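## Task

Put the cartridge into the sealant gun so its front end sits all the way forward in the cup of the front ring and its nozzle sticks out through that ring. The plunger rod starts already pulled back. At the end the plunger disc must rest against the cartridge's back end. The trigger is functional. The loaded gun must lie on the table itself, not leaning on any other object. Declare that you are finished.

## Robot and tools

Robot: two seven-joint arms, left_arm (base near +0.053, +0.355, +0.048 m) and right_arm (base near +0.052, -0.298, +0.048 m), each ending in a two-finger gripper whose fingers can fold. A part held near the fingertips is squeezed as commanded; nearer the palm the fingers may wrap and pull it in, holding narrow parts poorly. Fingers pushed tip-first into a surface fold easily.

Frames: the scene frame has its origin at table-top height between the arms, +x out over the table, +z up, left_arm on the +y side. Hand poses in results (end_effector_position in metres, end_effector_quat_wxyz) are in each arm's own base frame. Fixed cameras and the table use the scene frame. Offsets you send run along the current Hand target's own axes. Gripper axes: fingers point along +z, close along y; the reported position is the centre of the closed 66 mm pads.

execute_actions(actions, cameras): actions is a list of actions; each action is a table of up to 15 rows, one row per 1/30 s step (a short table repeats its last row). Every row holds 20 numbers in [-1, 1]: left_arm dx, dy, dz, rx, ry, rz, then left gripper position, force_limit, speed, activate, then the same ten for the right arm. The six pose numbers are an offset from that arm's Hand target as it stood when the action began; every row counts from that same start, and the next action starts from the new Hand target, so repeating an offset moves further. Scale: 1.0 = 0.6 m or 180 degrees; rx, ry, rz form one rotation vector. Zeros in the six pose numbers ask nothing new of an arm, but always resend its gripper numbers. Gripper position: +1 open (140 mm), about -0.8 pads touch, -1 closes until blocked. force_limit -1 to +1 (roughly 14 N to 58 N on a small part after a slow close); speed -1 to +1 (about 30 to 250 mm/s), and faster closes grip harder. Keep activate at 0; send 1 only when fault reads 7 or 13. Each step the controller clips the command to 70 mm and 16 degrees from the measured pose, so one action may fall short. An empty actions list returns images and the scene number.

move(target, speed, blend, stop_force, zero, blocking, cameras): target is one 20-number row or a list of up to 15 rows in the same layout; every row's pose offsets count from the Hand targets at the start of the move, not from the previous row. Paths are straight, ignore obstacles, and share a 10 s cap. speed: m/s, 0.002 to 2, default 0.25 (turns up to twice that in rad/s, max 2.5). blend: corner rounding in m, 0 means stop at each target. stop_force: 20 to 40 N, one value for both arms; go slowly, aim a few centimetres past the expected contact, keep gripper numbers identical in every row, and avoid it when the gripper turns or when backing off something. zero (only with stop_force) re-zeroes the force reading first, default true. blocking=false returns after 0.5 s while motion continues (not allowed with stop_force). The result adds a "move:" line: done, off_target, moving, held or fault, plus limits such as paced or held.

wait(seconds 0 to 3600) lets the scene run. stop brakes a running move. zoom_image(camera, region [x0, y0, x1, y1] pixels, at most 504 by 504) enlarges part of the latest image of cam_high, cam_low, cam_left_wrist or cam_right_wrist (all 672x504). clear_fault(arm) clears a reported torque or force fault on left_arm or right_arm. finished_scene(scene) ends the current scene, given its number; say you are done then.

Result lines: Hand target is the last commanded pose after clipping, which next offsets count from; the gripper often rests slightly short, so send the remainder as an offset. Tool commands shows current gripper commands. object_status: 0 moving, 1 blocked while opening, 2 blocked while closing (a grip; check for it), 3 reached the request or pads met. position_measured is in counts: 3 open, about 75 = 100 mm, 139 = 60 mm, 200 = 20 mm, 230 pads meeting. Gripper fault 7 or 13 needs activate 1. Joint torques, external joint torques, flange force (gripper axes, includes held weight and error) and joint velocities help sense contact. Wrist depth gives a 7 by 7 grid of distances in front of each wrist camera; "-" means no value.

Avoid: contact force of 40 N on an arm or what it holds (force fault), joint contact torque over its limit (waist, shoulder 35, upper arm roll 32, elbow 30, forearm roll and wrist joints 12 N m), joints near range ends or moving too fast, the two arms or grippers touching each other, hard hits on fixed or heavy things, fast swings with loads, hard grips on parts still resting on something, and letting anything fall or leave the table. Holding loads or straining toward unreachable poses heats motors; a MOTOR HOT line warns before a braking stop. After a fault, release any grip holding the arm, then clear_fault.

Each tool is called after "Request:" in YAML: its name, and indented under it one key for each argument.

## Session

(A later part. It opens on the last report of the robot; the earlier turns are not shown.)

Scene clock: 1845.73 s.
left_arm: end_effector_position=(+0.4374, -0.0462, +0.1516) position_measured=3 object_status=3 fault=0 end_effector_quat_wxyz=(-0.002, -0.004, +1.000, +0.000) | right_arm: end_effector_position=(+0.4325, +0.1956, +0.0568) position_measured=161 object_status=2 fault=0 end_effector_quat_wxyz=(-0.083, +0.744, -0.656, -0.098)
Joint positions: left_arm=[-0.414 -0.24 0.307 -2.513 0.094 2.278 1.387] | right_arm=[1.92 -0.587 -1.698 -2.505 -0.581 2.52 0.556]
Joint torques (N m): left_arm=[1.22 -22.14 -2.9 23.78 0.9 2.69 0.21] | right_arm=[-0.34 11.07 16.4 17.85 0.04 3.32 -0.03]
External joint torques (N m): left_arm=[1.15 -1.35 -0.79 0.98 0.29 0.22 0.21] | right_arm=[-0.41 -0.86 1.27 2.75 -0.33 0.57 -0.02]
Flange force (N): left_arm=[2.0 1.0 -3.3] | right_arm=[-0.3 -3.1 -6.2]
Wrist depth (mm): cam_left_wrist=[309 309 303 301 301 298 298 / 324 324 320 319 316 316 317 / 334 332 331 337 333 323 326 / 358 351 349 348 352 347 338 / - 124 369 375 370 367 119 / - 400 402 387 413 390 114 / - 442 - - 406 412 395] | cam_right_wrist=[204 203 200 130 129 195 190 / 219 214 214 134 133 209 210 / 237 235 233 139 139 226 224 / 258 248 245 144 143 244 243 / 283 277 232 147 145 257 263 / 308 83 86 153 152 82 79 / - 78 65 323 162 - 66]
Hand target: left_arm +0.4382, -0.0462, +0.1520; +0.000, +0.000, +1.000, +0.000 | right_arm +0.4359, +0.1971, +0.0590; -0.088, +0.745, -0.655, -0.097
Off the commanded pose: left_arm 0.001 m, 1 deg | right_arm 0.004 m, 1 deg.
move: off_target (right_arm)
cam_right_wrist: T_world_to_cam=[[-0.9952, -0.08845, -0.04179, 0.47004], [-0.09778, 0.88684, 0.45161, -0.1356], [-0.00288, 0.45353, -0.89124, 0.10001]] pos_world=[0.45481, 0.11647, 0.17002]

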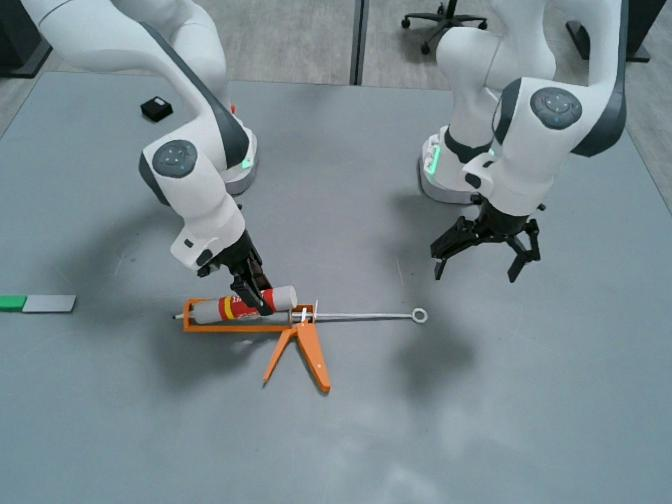

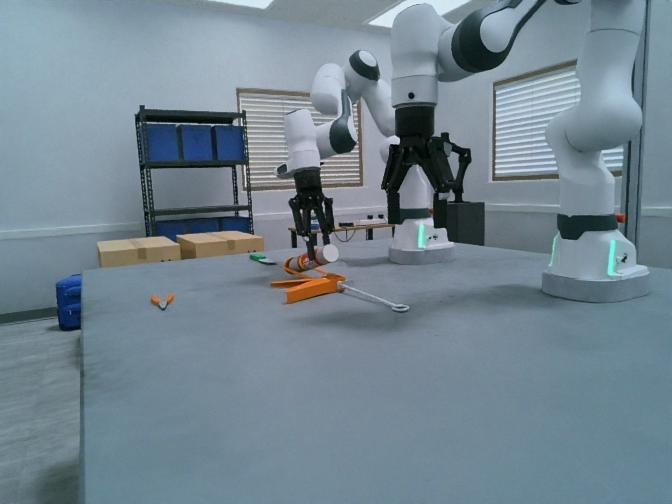

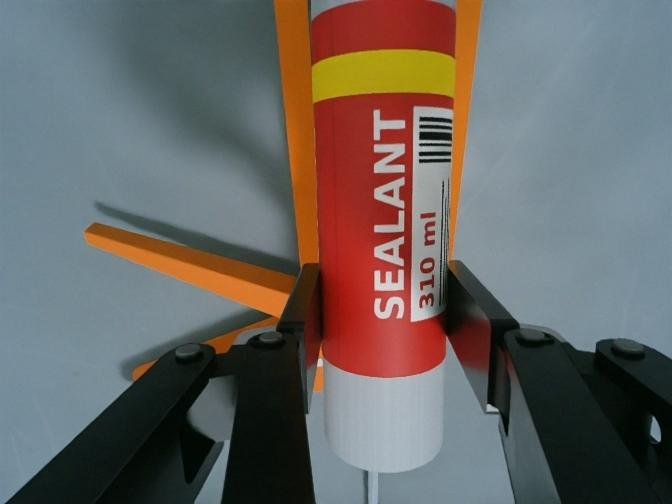

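Request:
zoom_image:
  camera: "cam_high"
  region: [176, 270, 246, 340]

Request:
zoom_image:
  camera: "cam_high"
  region: [240, 270, 310, 340]

Request:
zoom_image:
  camera: "cam_low"
  region: [278, 230, 348, 300]

Scaled by 7.200.

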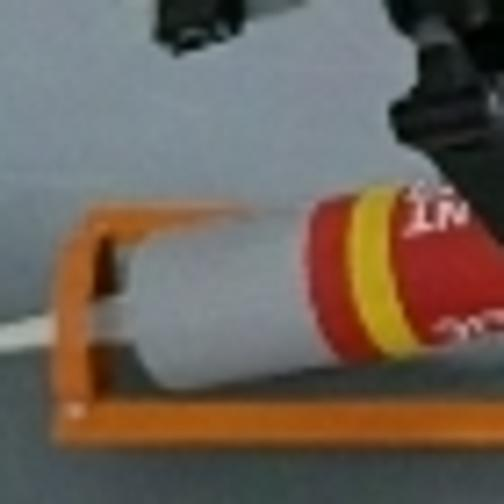

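Scaled by 7.200.

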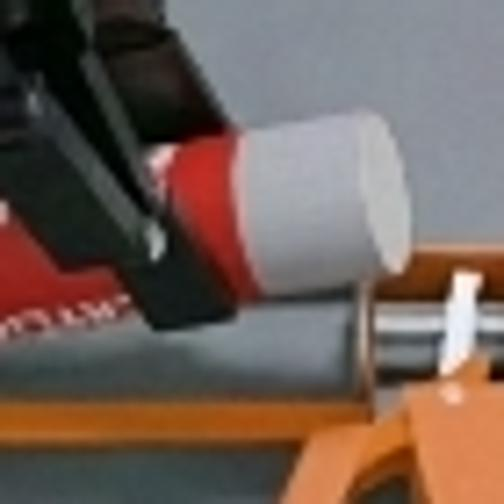

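Scaled by 7.200.

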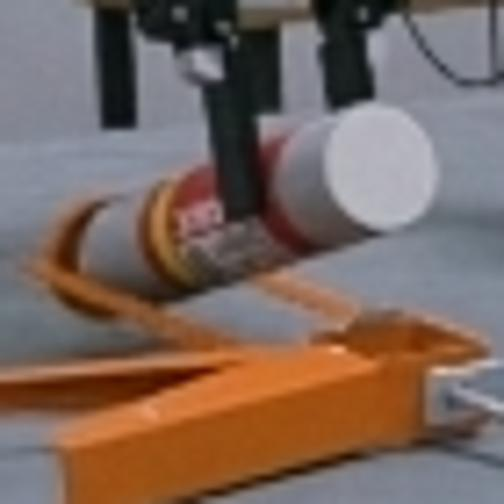

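Request:
move:
  target: [0,0,0,0,0,0,1,1,1,0, 0.0138,0,0.0162,0,0.01667,0,-1,0.5,-1,0]
  speed: 0.05
  cameras: ["cam_high","cam_low","cam_right_wrist"]

Request:
zoom_image:
  camera: "cam_high"
  region: [170, 290, 220, 340]

Request:
zoom_image:
  camera: "cam_low"
  region: [278, 230, 348, 300]

Request:
zoom_image:
  camera: "cam_high"
  region: [240, 270, 310, 340]

Request:
zoom_image:
  camera: "cam_right_wrist"
  region: [260, 0, 500, 220]

Scene clock: 1983.60 s.
left_arm: end_effector_position=(+0.4374, -0.0462, +0.1516) position_measured=3 object_status=3 fault=0 end_effector_quat_wxyz=(-0.002, -0.004, +1.000, +0.000) | right_arm: end_effector_position=(+0.4320, +0.1897, +0.0450) position_measured=161 object_status=2 fault=0 end_effector_quat_wxyz=(-0.065, +0.748, -0.655, -0.080)
Joint positions: left_arm=[-0.414 -0.24 0.307 -2.513 0.094 2.278 1.387] | right_arm=[1.981 -0.545 -1.748 -2.502 -0.596 2.531 0.575]
Joint velocities: left_arm=[within noise] | right_arm=[0 -0.001 -0.001 0 0 0.002 0.005]
Joint torques (N m): left_arm=[1.21 -22.14 -2.92 23.77 0.87 2.68 0.18] | right_arm=[0.51 13.58 14.99 18.76 0.33 3.49 0.32]
External joint torques (N m): left_arm=[1.14 -1.37 -0.81 1.02 0.26 0.22 0.18] | right_arm=[0.5 1.01 0.93 3.44 -0.05 0.77 0.33]
Flange force (N): left_arm=[2.0 0.9 -3.3] | right_arm=[-3.8 -8.1 -0.1]
Wrist depth (mm): cam_left_wrist=[310 307 301 302 301 300 297 / 324 324 319 318 316 313 309 / 339 338 332 337 - 327 323 / 361 351 356 352 349 342 339 / - 124 - 376 - - 119 / - 401 388 395 392 391 113 / - - 432 418 412 409 408] | cam_right_wrist=[197 194 194 130 128 189 188 / 210 209 207 134 133 201 199 / 228 225 223 140 138 216 213 / 242 236 239 144 143 232 230 / 266 264 220 147 146 242 246 / 282 83 86 153 153 82 79 / - 78 65 308 299 - 66]
Hand target: left_arm +0.4382, -0.0462, +0.1520; +0.000, +0.000, +1.000, +0.000 | right_arm +0.4367, +0.1917, +0.0475; -0.071, +0.747, -0.657, -0.077
Off the commanded pose: left_arm 0.001 m, 1 deg | right_arm 0.006 m, 1 deg.
move: off_target (right_arm)
cam_right_wrist: T_world_to_cam=[[-0.99432, -0.09769, -0.04233, 0.46993], [-0.10646, 0.90733, 0.40672, -0.12316], [-0.00132, 0.40891, -0.91257, 0.10098]] pos_world=[0.45428, 0.11636, 0.16213]

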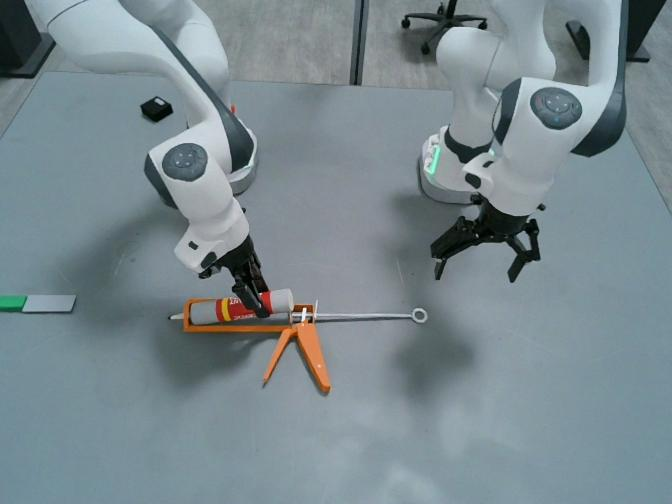

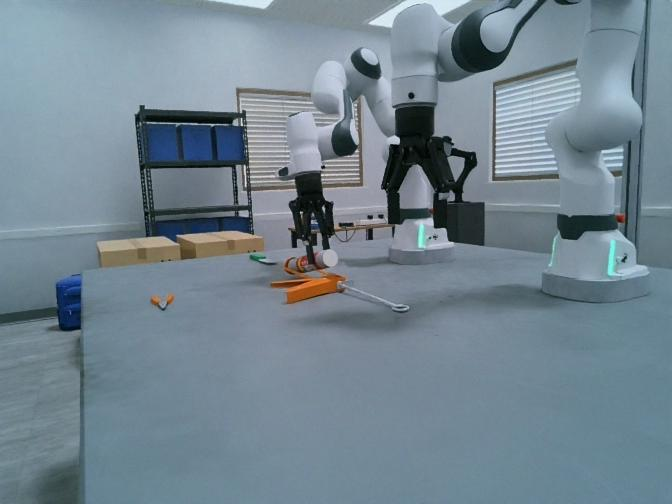

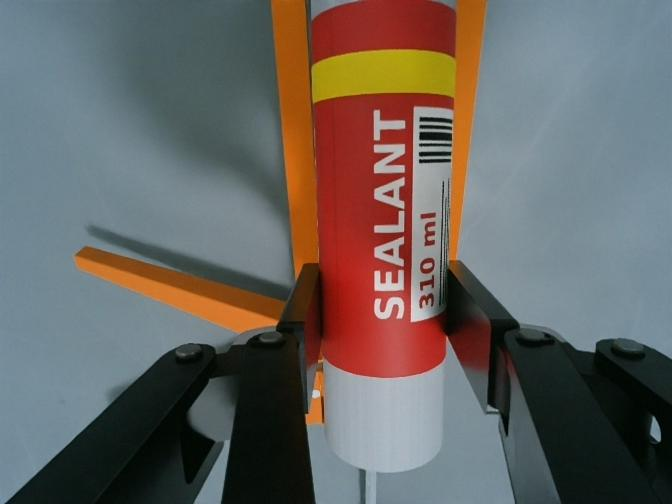

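Scaled by 10.080.

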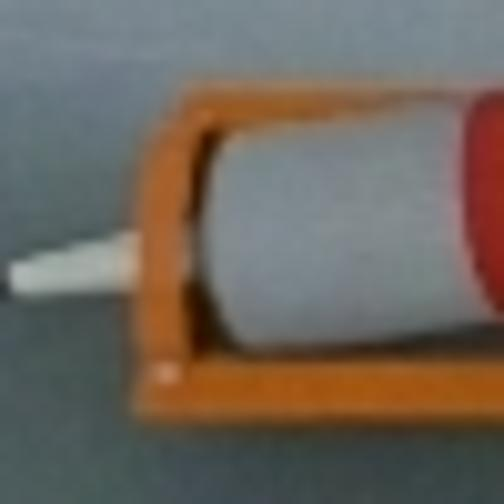

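Scaled by 7.200.

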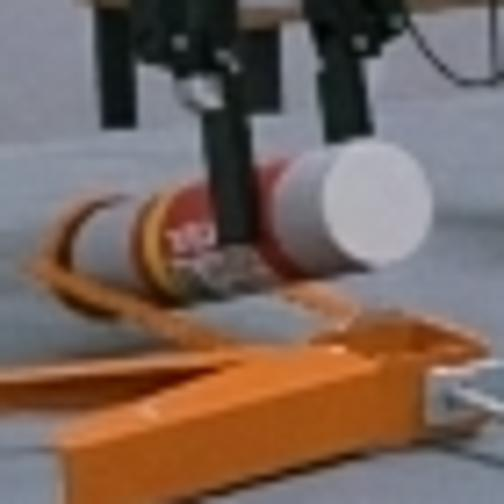

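Scaled by 7.200.

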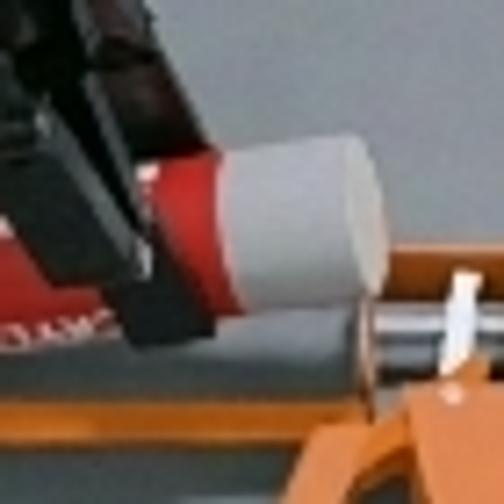

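Scaled by 2.100.

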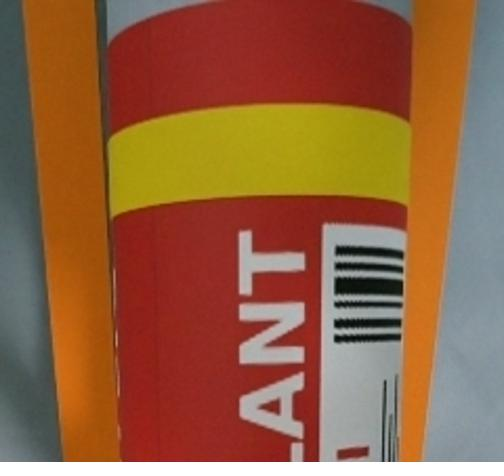

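Request:
move:
  target: [0,0,0,0,0,0,1,1,1,0, 0.0122,0,0.0007,0,0,0,-1,0.5,-1,0]
  speed: 0.04
  cameras: ["cam_high","cam_low","cam_right_wrist"]

Request:
zoom_image:
  camera: "cam_high"
  region: [170, 290, 220, 340]

Request:
zoom_image:
  camera: "cam_low"
  region: [278, 230, 348, 300]

Request:
zoom_image:
  camera: "cam_high"
  region: [240, 270, 310, 340]

Scene clock: 2027.90 s.
left_arm: end_effector_position=(+0.4374, -0.0462, +0.1516) position_measured=3 object_status=3 fault=0 end_effector_quat_wxyz=(-0.002, -0.004, +1.000, +0.000) | right_arm: end_effector_position=(+0.4342, +0.1830, +0.0436) position_measured=161 object_status=2 fault=0 end_effector_quat_wxyz=(-0.065, +0.745, -0.659, -0.079)
Joint positions: left_arm=[-0.414 -0.24 0.307 -2.513 0.094 2.278 1.387] | right_arm=[1.971 -0.546 -1.753 -2.502 -0.603 2.531 0.575]
Joint velocities: left_arm=[within noise] | right_arm=[-0.001 -0.001 -0.001 0 -0.005 0 0]
Joint torques (N m): left_arm=[1.18 -22.12 -2.93 23.76 0.89 2.67 0.22] | right_arm=[-0.34 12.23 15.22 17.76 0.08 3.41 -0.12]
External joint torques (N m): left_arm=[1.12 -1.33 -0.81 1.03 0.28 0.21 0.22] | right_arm=[-0.26 -0.41 1.24 2.5 -0.3 0.69 -0.12]
Flange force (N): left_arm=[1.8 0.9 -3.3] | right_arm=[-0.3 -2.6 -5.3]
Wrist depth (mm): cam_left_wrist=[310 307 305 303 302 301 299 / 324 326 321 318 315 313 311 / 339 340 334 334 332 326 326 / 357 351 358 356 352 344 339 / - 125 377 373 371 370 119 / - 401 395 395 390 397 113 / - 429 418 418 412 - -] | cam_right_wrist=[197 195 193 130 128 188 187 / 209 208 207 134 133 200 198 / 226 224 221 140 138 214 212 / 242 237 239 144 143 231 228 / 265 261 221 147 145 241 244 / 284 83 86 153 152 82 79 / - 78 65 282 160 - 66]
Hand target: left_arm +0.4382, -0.0462, +0.1520; +0.000, +0.000, +1.000, +0.000 | right_arm +0.4376, +0.1847, +0.0455; -0.071, +0.747, -0.657, -0.077
Off the commanded pose: left_arm 0.001 m, 1 deg | right_arm 0.004 m, 1 deg.
move: off_target (right_arm)
cam_right_wrist: T_world_to_cam=[[-0.99512, -0.08868, -0.04319, 0.47012], [-0.09857, 0.90937, 0.40414, -0.12], [0.00344, 0.40642, -0.91368, 0.10082]] pos_world=[0.45565, 0.10984, 0.16091]

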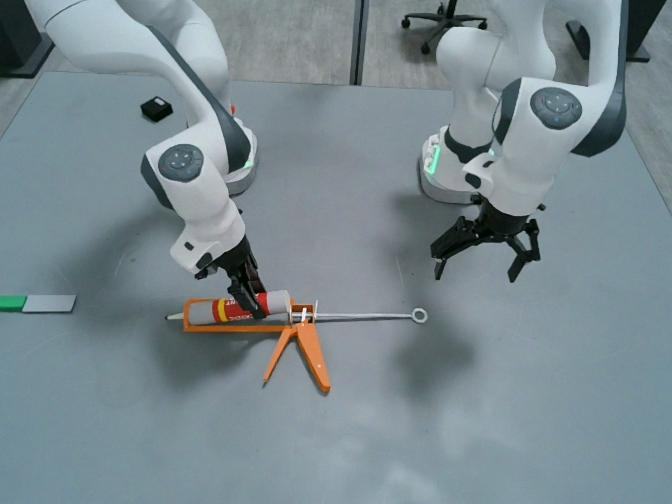

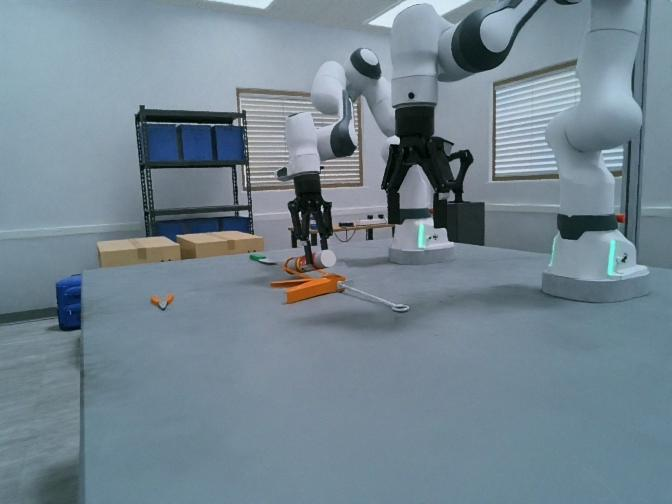

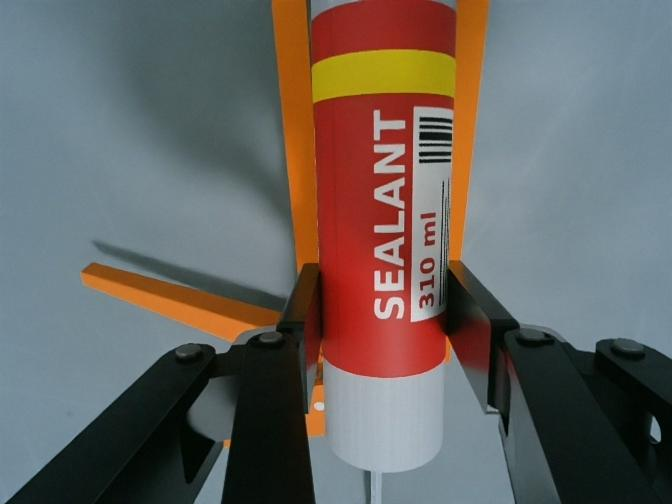

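Scaled by 10.080.

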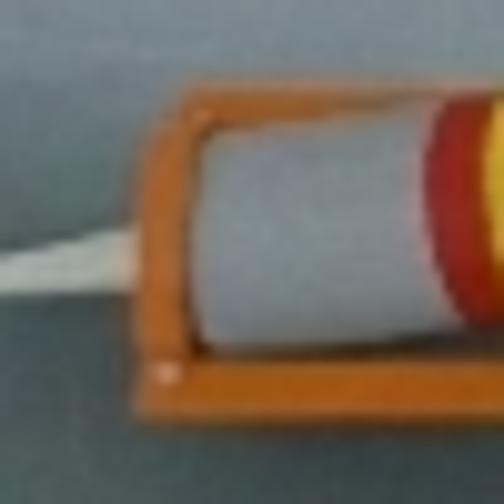

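Scaled by 7.200.

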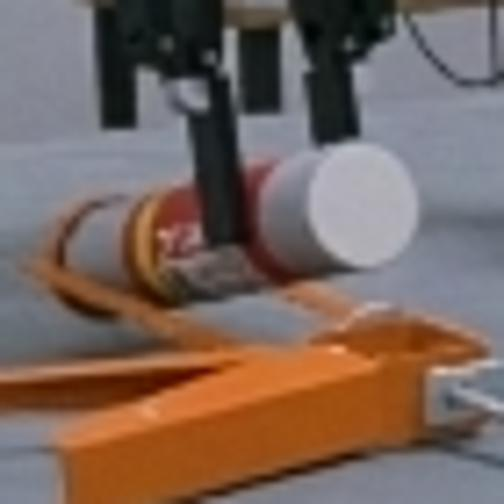

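Scaled by 7.200.

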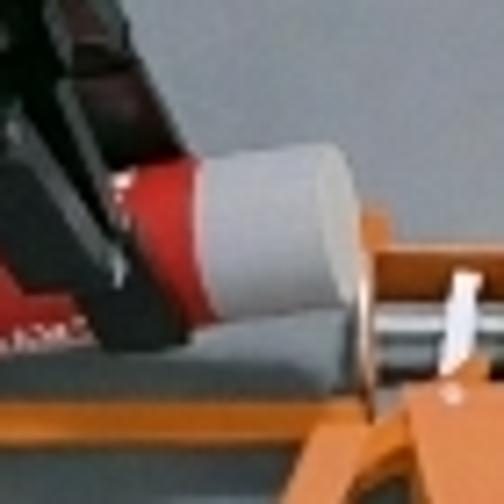

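Request:
move:
  target: [0,0,0,0,0,0,1,1,1,0, 0.0088,0,0.0018,0,0,0,-1,0.5,-1,0]
  speed: 0.03
  cameras: ["cam_high","cam_low","cam_right_wrist"]

Request:
zoom_image:
  camera: "cam_high"
  region: [160, 290, 210, 340]

Request:
zoom_image:
  camera: "cam_low"
  region: [278, 230, 348, 300]

Request:
zoom_image:
  camera: "cam_high"
  region: [240, 270, 310, 340]

Scene clock: 2064.53 s.
left_arm: end_effector_position=(+0.4374, -0.0462, +0.1516) position_measured=3 object_status=3 fault=0 end_effector_quat_wxyz=(-0.002, -0.004, +1.000, +0.000) | right_arm: end_effector_position=(+0.4347, +0.1787, +0.0416) position_measured=161 object_status=2 fault=0 end_effector_quat_wxyz=(-0.065, +0.746, -0.659, -0.079)
Joint positions: left_arm=[-0.414 -0.24 0.307 -2.513 0.094 2.278 1.387] | right_arm=[1.964 -0.551 -1.759 -2.504 -0.612 2.532 0.57]
Joint velocities: left_arm=[within noise] | right_arm=[-0.001 -0.001 0.001 0 -0.005 0 0]
Joint torques (N m): left_arm=[1.23 -22.08 -2.96 23.75 0.88 2.69 0.14] | right_arm=[-0.56 12.39 15.01 17.63 -0.05 3.38 -0.07]
External joint torques (N m): left_arm=[1.22 -1.34 -0.8 1.05 0.27 0.24 0.14] | right_arm=[-0.51 -0.45 0.87 2.51 -0.42 0.66 -0.07]
Flange force (N): left_arm=[1.9 0.9 -3.3] | right_arm=[0.3 -3.0 -4.4]
Wrist depth (mm): cam_left_wrist=[309 306 305 303 302 299 298 / 316 322 320 318 316 306 313 / 340 338 329 335 332 328 328 / 359 349 356 357 350 344 338 / - 125 374 374 370 367 119 / - 396 392 385 400 385 114 / - 438 426 419 418 406 406] | cam_right_wrist=[195 192 191 130 129 187 185 / 207 206 204 134 133 198 197 / 224 222 220 140 138 212 211 / 240 237 235 145 143 228 226 / 263 255 222 147 145 239 242 / 282 83 86 153 152 82 79 / - 78 65 279 293 - 66]
Hand target: left_arm +0.4382, -0.0462, +0.1520; +0.000, +0.000, +1.000, +0.000 | right_arm +0.4382, +0.1798, +0.0434; -0.071, +0.747, -0.657, -0.077
Off the commanded pose: left_arm 0.001 m, 1 deg | right_arm 0.004 m, 1 deg.
move: off_target (right_arm)
cam_right_wrist: T_world_to_cam=[[-0.99508, -0.08918, -0.04327, 0.47019], [-0.09908, 0.90906, 0.40471, -0.11497], [0.00324, 0.407, -0.91342, 0.10076]] pos_world=[0.45615, 0.10544, 0.15892]

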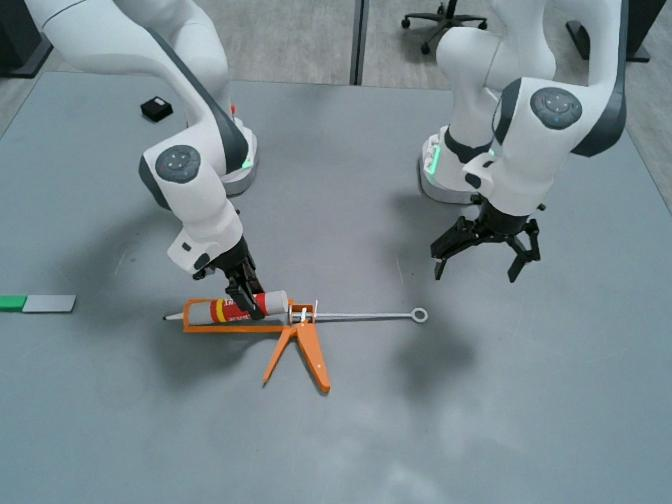

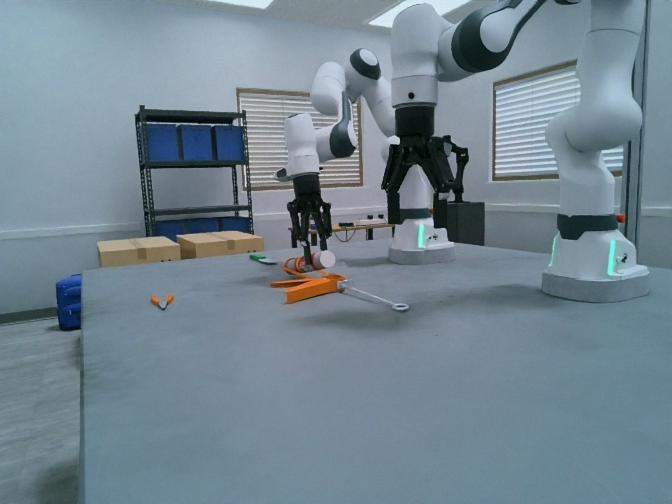

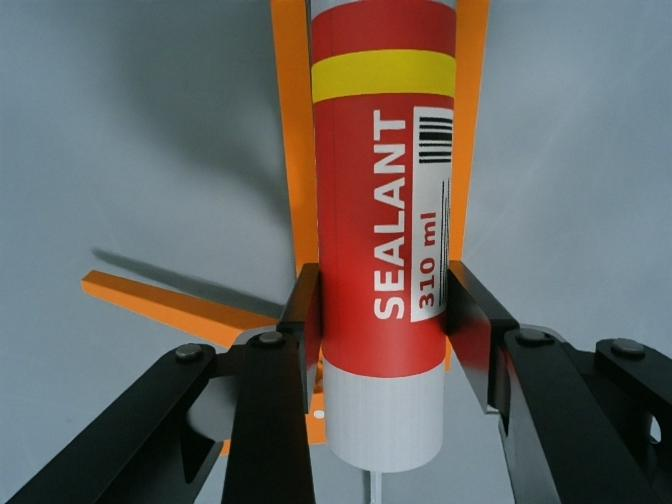

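Scaled by 10.080.

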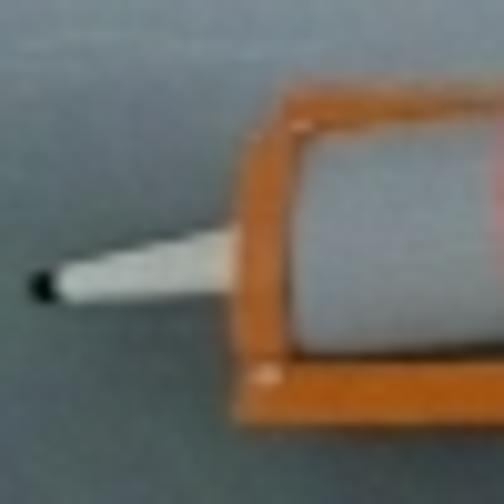

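Scaled by 7.200.

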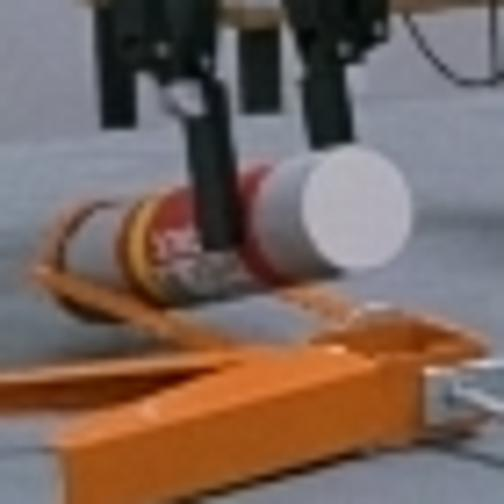

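Scaled by 7.200.

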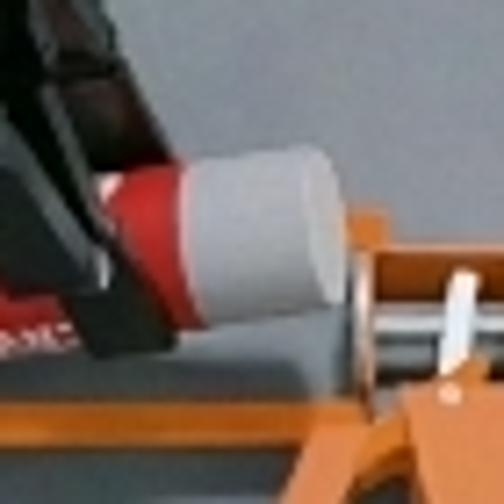

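Request:
move:
  target: [0,0,0,0,0,0,1,1,1,0, -0.0008,0,0.0123,0,0.0161,0,-1,0.5,-1,0]
  speed: 0.02
  cameras: ["cam_high","cam_low","cam_right_wrist"]

Request:
zoom_image:
  camera: "cam_high"
  region: [160, 290, 210, 340]

Request:
zoom_image:
  camera: "cam_low"
  region: [278, 230, 348, 300]

Request:
zoom_image:
  camera: "cam_high"
  region: [250, 280, 310, 340]

Scene clock: 2205.60 s.
left_arm: end_effector_position=(+0.4374, -0.0462, +0.1516) position_measured=3 object_status=3 fault=0 end_effector_quat_wxyz=(-0.002, -0.004, +1.000, +0.000) | right_arm: end_effector_position=(+0.4334, +0.1801, +0.0339) position_measured=161 object_status=2 fault=0 end_effector_quat_wxyz=(-0.049, +0.750, -0.657, -0.061)
Joint positions: left_arm=[-0.414 -0.24 0.307 -2.513 0.094 2.278 1.387] | right_arm=[2.04 -0.509 -1.805 -2.497 -0.62 2.538 0.6]
Joint velocities: left_arm=[within noise] | right_arm=[0 0.001 0 0 -0.001 0.003 0.005]
Joint torques (N m): left_arm=[1.19 -22.13 -2.96 23.83 0.89 2.68 0.2] | right_arm=[0.51 14.78 13.67 18.97 0.35 3.43 0.27]
External joint torques (N m): left_arm=[1.1 -1.3 -0.87 1.06 0.28 0.21 0.2] | right_arm=[0.36 1.33 0.42 3.67 -0.03 0.74 0.27]
Flange force (N): left_arm=[1.7 0.8 -3.3] | right_arm=[-3.4 -9.3 1.4]
Wrist depth (mm): cam_left_wrist=[312 304 303 301 302 301 297 / 317 323 317 316 317 313 310 / 340 343 335 334 332 330 325 / 361 348 357 353 349 345 338 / - 125 375 374 368 371 120 / - 397 393 401 388 385 108 / - - 428 415 418 413 412] | cam_right_wrist=[192 190 189 130 128 183 182 / 205 202 200 134 133 194 193 / 218 216 213 140 139 207 205 / 231 230 228 145 143 220 217 / 252 218 222 147 145 229 231 / - 83 86 153 153 82 79 / - 78 65 258 269 - 66]
Hand target: left_arm +0.4382, -0.0462, +0.1520; +0.000, +0.000, +1.000, +0.000 | right_arm +0.4380, +0.1818, +0.0363; -0.054, +0.749, -0.658, -0.058
Off the commanded pose: left_arm 0.001 m, 1 deg | right_arm 0.005 m, 1 deg.
move: off_target (right_arm)
cam_right_wrist: T_world_to_cam=[[-0.99397, -0.10027, -0.04436, 0.47023], [-0.10954, 0.92626, 0.36062, -0.11036], [0.00493, 0.3633, -0.93166, 0.1009]] pos_world=[0.45481, 0.11272, 0.15466]

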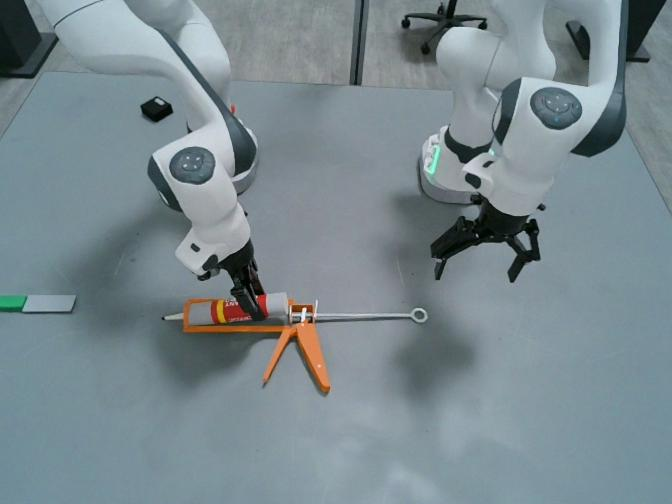

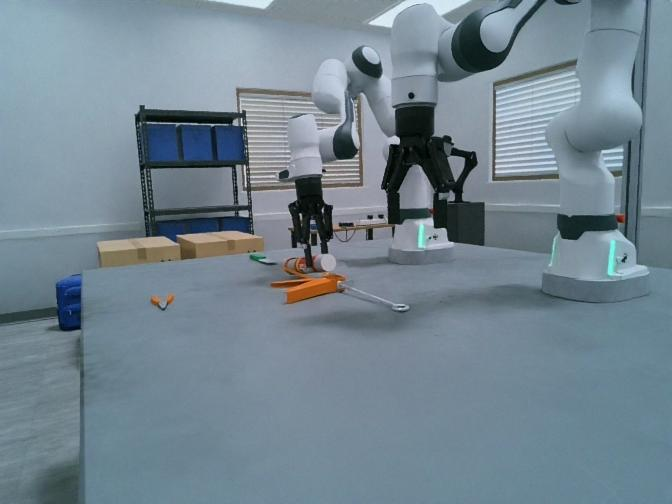

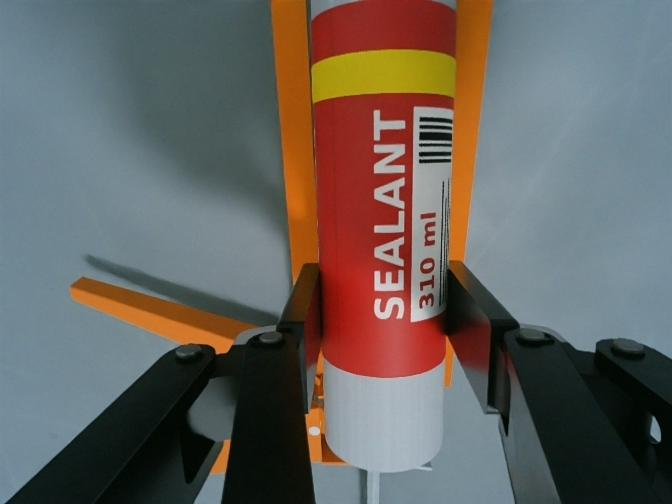

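Scaled by 10.080.

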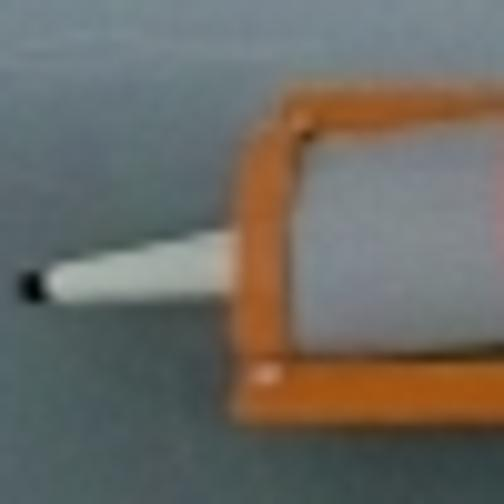

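Scaled by 7.200.

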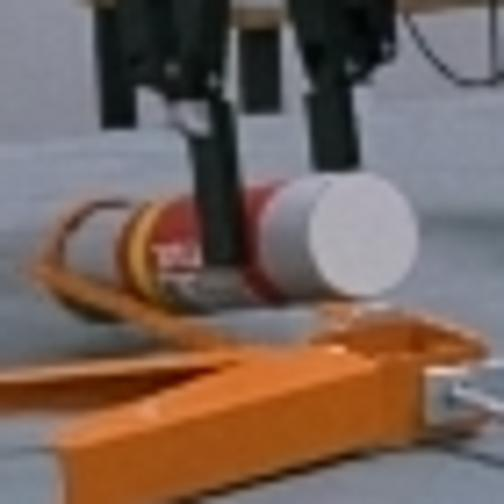

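Scaled by 8.400.

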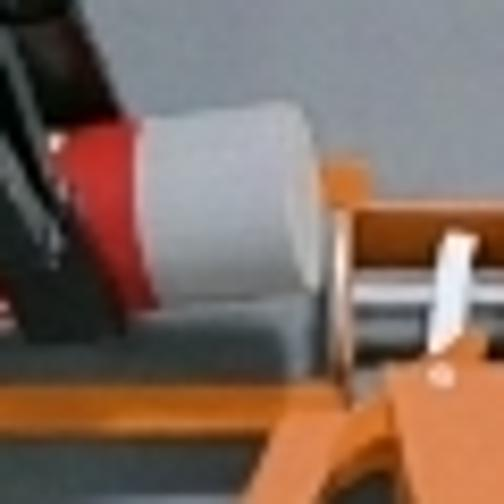

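Request:
move:
  target: [-0.0238,-0.383,0.05,0,0,0.5,1,1,1,0, 0,0,0,0,0,0,-1,0.5,-1,0]
  speed: 0.2
  cameras: ["cam_high","cam_left_wrist"]

Scene clock: 2256.30 s.
left_arm: end_effector_position=(+0.4535, -0.2766, +0.1230) position_measured=3 object_status=3 fault=0 end_effector_quat_wxyz=(+0.002, +0.705, +0.709, +0.002) | right_arm: end_effector_position=(+0.4335, +0.1802, +0.0340) position_measured=161 object_status=2 fault=0 end_effector_quat_wxyz=(-0.049, +0.749, -0.657, -0.061)
Joint positions: left_arm=[-0.791 0.072 0.244 -2.251 -0.021 2.326 2.602] | right_arm=[2.04 -0.509 -1.805 -2.497 -0.62 2.539 0.601]
Joint velocities: left_arm=[0 -0.001 0.002 0 0 0 0.006] | right_arm=[within noise]
Joint torques (N m): left_arm=[1.72 -31.44 -0.35 24.25 0.07 2.26 0.1] | right_arm=[0.17 14.54 13.92 18.84 0.25 3.34 0.31]
External joint torques (N m): left_arm=[1.76 0.24 -0.92 1.82 -0.61 -0.24 0.1] | right_arm=[0.13 1.03 0.74 3.42 -0.13 0.65 0.31]
Flange force (N): left_arm=[-3.2 7.6 -1.2] | right_arm=[-2.7 -7.0 -1.3]
Wrist depth (mm): cam_left_wrist=[277 274 276 275 273 273 271 / 292 287 288 285 286 286 283 / 306 308 302 302 298 301 301 / 325 317 320 320 321 313 314 / - 125 332 323 301 297 119 / - 362 361 335 340 348 109 / - 383 388 295 376 374 377] | cam_right_wrist=[193 191 189 130 128 184 182 / 205 202 201 138 134 194 192 / 218 216 213 140 138 206 204 / 231 232 228 145 142 220 217 / 252 217 222 147 146 229 232 / - 83 86 154 152 82 79 / - 78 65 257 268 - 66]
Hand target: left_arm +0.4525, -0.2760, +0.1220; +0.000, +0.707, +0.707, +0.000 | right_arm +0.4379, +0.1818, +0.0363; -0.054, +0.749, -0.658, -0.058
Off the commanded pose: left_arm 0.002 m, 0 deg | right_arm 0.005 m, 1 deg.
move: done
cam_left_wrist: T_world_to_cam=[[0.9997, 0.01533, -0.01915, -0.43405], [0.02028, -0.95569, 0.29368, -0.29698], [-0.0138, -0.29397, -0.95571, 0.19062]] pos_world=[0.44257, -0.22113, 0.26108]

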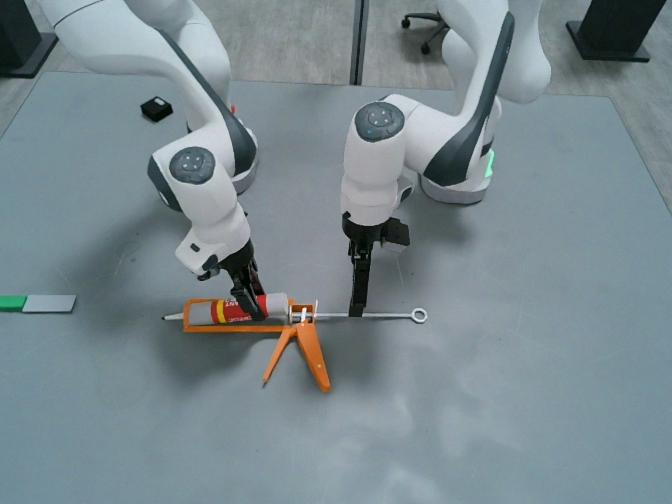

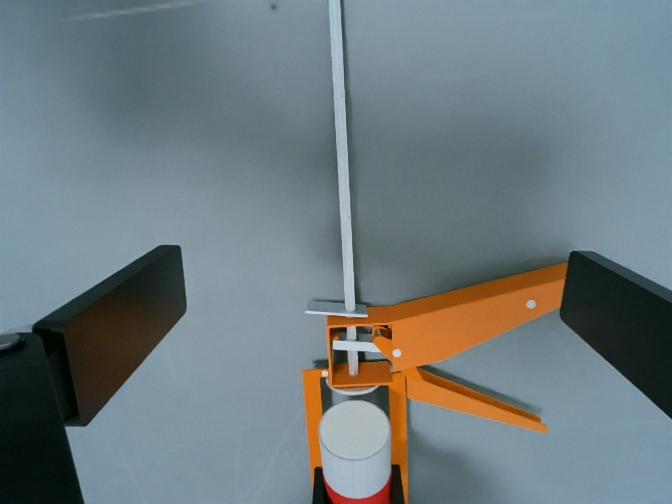

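Request:
zoom_image:
  camera: "cam_left_wrist"
  region: [270, 290, 440, 504]

Scaled by 2.355.

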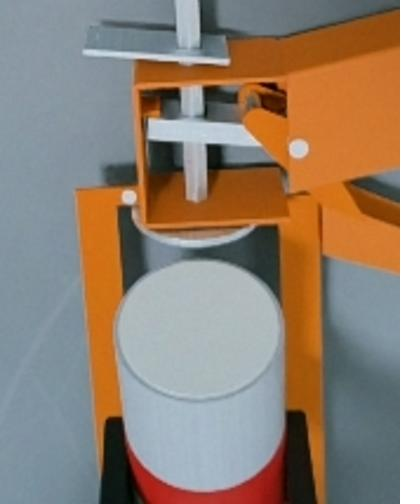

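Request:
move:
  target: [0,0,0,0,0,0,1,1,1,0, -0.001,-0.0015,0.0147,0,0.01944,0.0018,-1,0.5,-1,0]
  speed: 0.02
  cameras: ["cam_high","cam_low","cam_left_wrist","cam_right_wrist"]

Request:
zoom_image:
  camera: "cam_high"
  region: [160, 290, 210, 340]

Request:
zoom_image:
  camera: "cam_left_wrist"
  region: [280, 344, 440, 504]

Request:
zoom_image:
  camera: "cam_low"
  region: [278, 230, 348, 300]

Scene clock: 2340.63 s.
left_arm: end_effector_position=(+0.4535, -0.2766, +0.1230) position_measured=3 object_status=3 fault=0 end_effector_quat_wxyz=(+0.002, +0.706, +0.708, +0.002) | right_arm: end_effector_position=(+0.4338, +0.1819, +0.0251) position_measured=161 object_status=2 fault=0 end_effector_quat_wxyz=(-0.029, +0.749, -0.660, -0.039)
Joint positions: left_arm=[-0.791 0.072 0.244 -2.251 -0.021 2.326 2.604] | right_arm=[2.156 -0.459 -1.882 -2.482 -0.628 2.54 0.653]
Joint velocities: left_arm=[within noise] | right_arm=[-0.001 0.001 0 0 0.001 0.001 0.005]
Joint torques (N m): left_arm=[1.49 -31.48 -0.28 24.29 0.06 2.24 0.18] | right_arm=[0.59 16.56 12.55 19.43 0.32 3.3 0.33]
External joint torques (N m): left_arm=[1.47 0.16 -0.9 1.86 -0.62 -0.27 0.18] | right_arm=[0.53 1.77 0.68 3.73 -0.07 0.69 0.33]
Flange force (N): left_arm=[-3.3 7.5 -1.4] | right_arm=[-4.0 -8.0 -0.3]
Wrist depth (mm): cam_left_wrist=[278 277 276 272 271 272 273 / 292 292 288 289 278 286 281 / 306 305 303 300 304 300 293 / 324 317 321 327 316 313 313 / - 125 337 310 303 297 119 / - 362 361 332 336 350 114 / - 388 384 299 374 383 379] | cam_right_wrist=[192 190 188 131 129 181 181 / 202 199 197 135 133 190 189 / 212 211 208 140 139 201 198 / 225 222 219 146 143 212 209 / 240 212 227 147 145 218 221 / 249 83 86 153 153 82 79 / - 78 65 215 230 - 66]
Hand target: left_arm +0.4525, -0.2760, +0.1220; +0.000, +0.707, +0.707, +0.000 | right_arm +0.4386, +0.1839, +0.0277; -0.034, +0.748, -0.662, -0.035
Off the commanded pose: left_arm 0.002 m, 0 deg | right_arm 0.006 m, 1 deg.
move: off_target (right_arm)
cam_left_wrist: T_world_to_cam=[[0.99973, 0.01333, -0.01917, -0.4346], [0.01838, -0.95569, 0.29379, -0.29617], [-0.01441, -0.29407, -0.95568, 0.19086]] pos_world=[0.44267, -0.22113, 0.26108]
cam_right_wrist: T_world_to_cam=[[-0.99431, -0.09683, -0.04447, 0.47007], [-0.10579, 0.94708, 0.30307, -0.1128], [0.01277, 0.30605, -0.95193, 0.09951]] pos_world=[0.45419, 0.1219, 0.14982]

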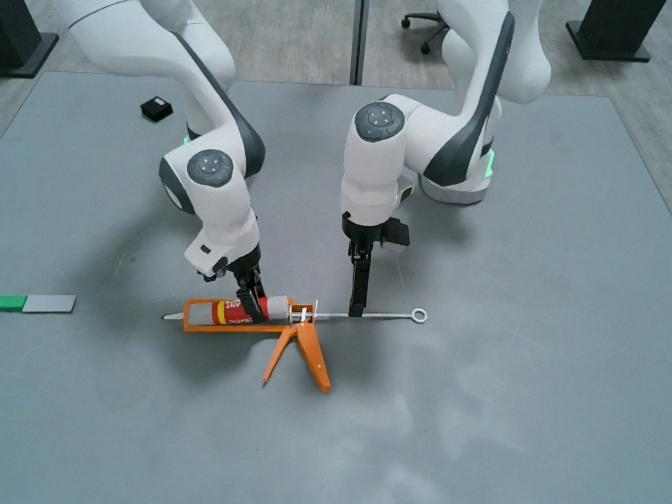

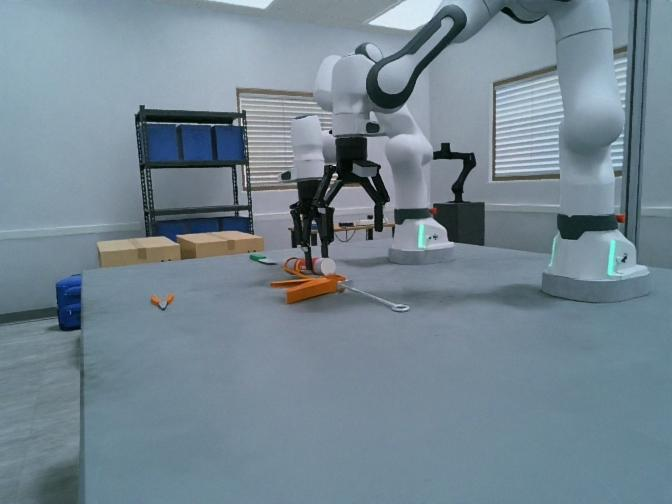

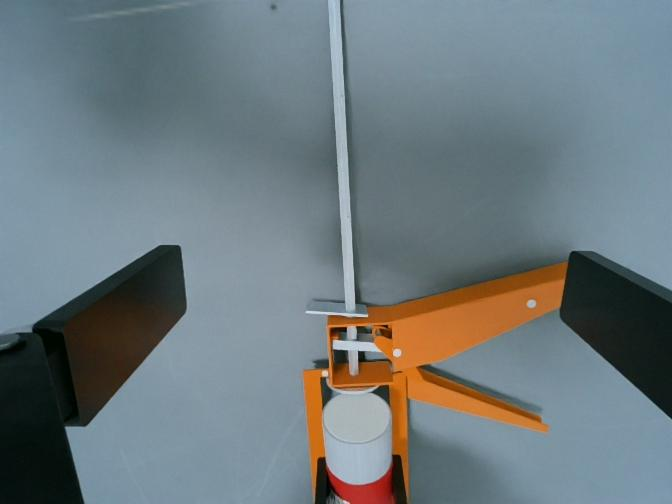

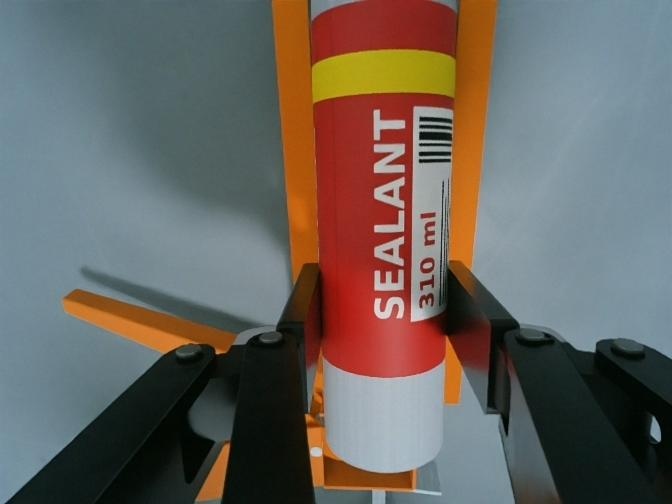

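Scaled by 10.080.

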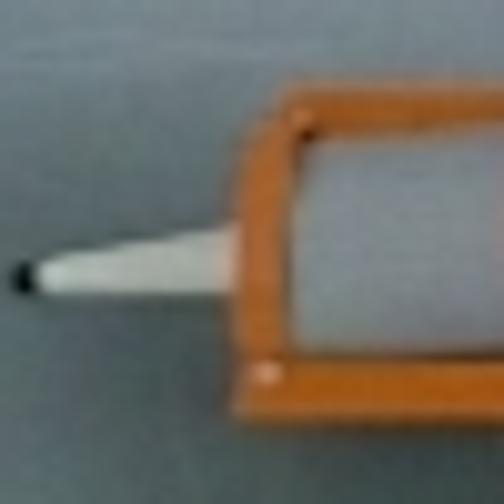

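Scaled by 3.150.

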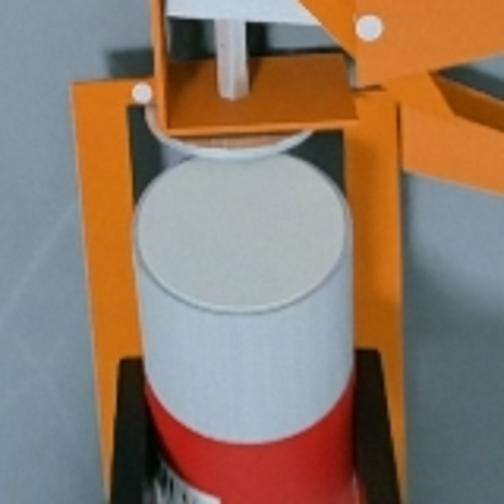

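Scaled by 7.200.

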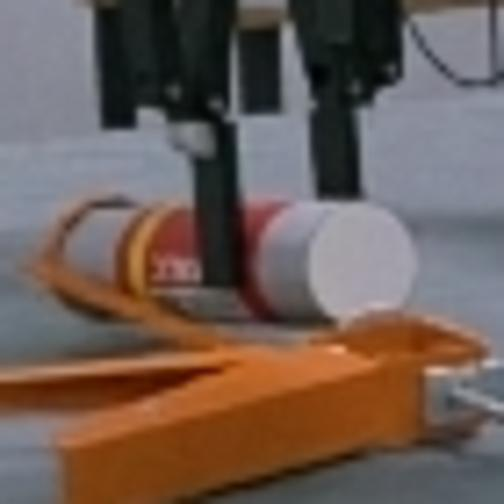

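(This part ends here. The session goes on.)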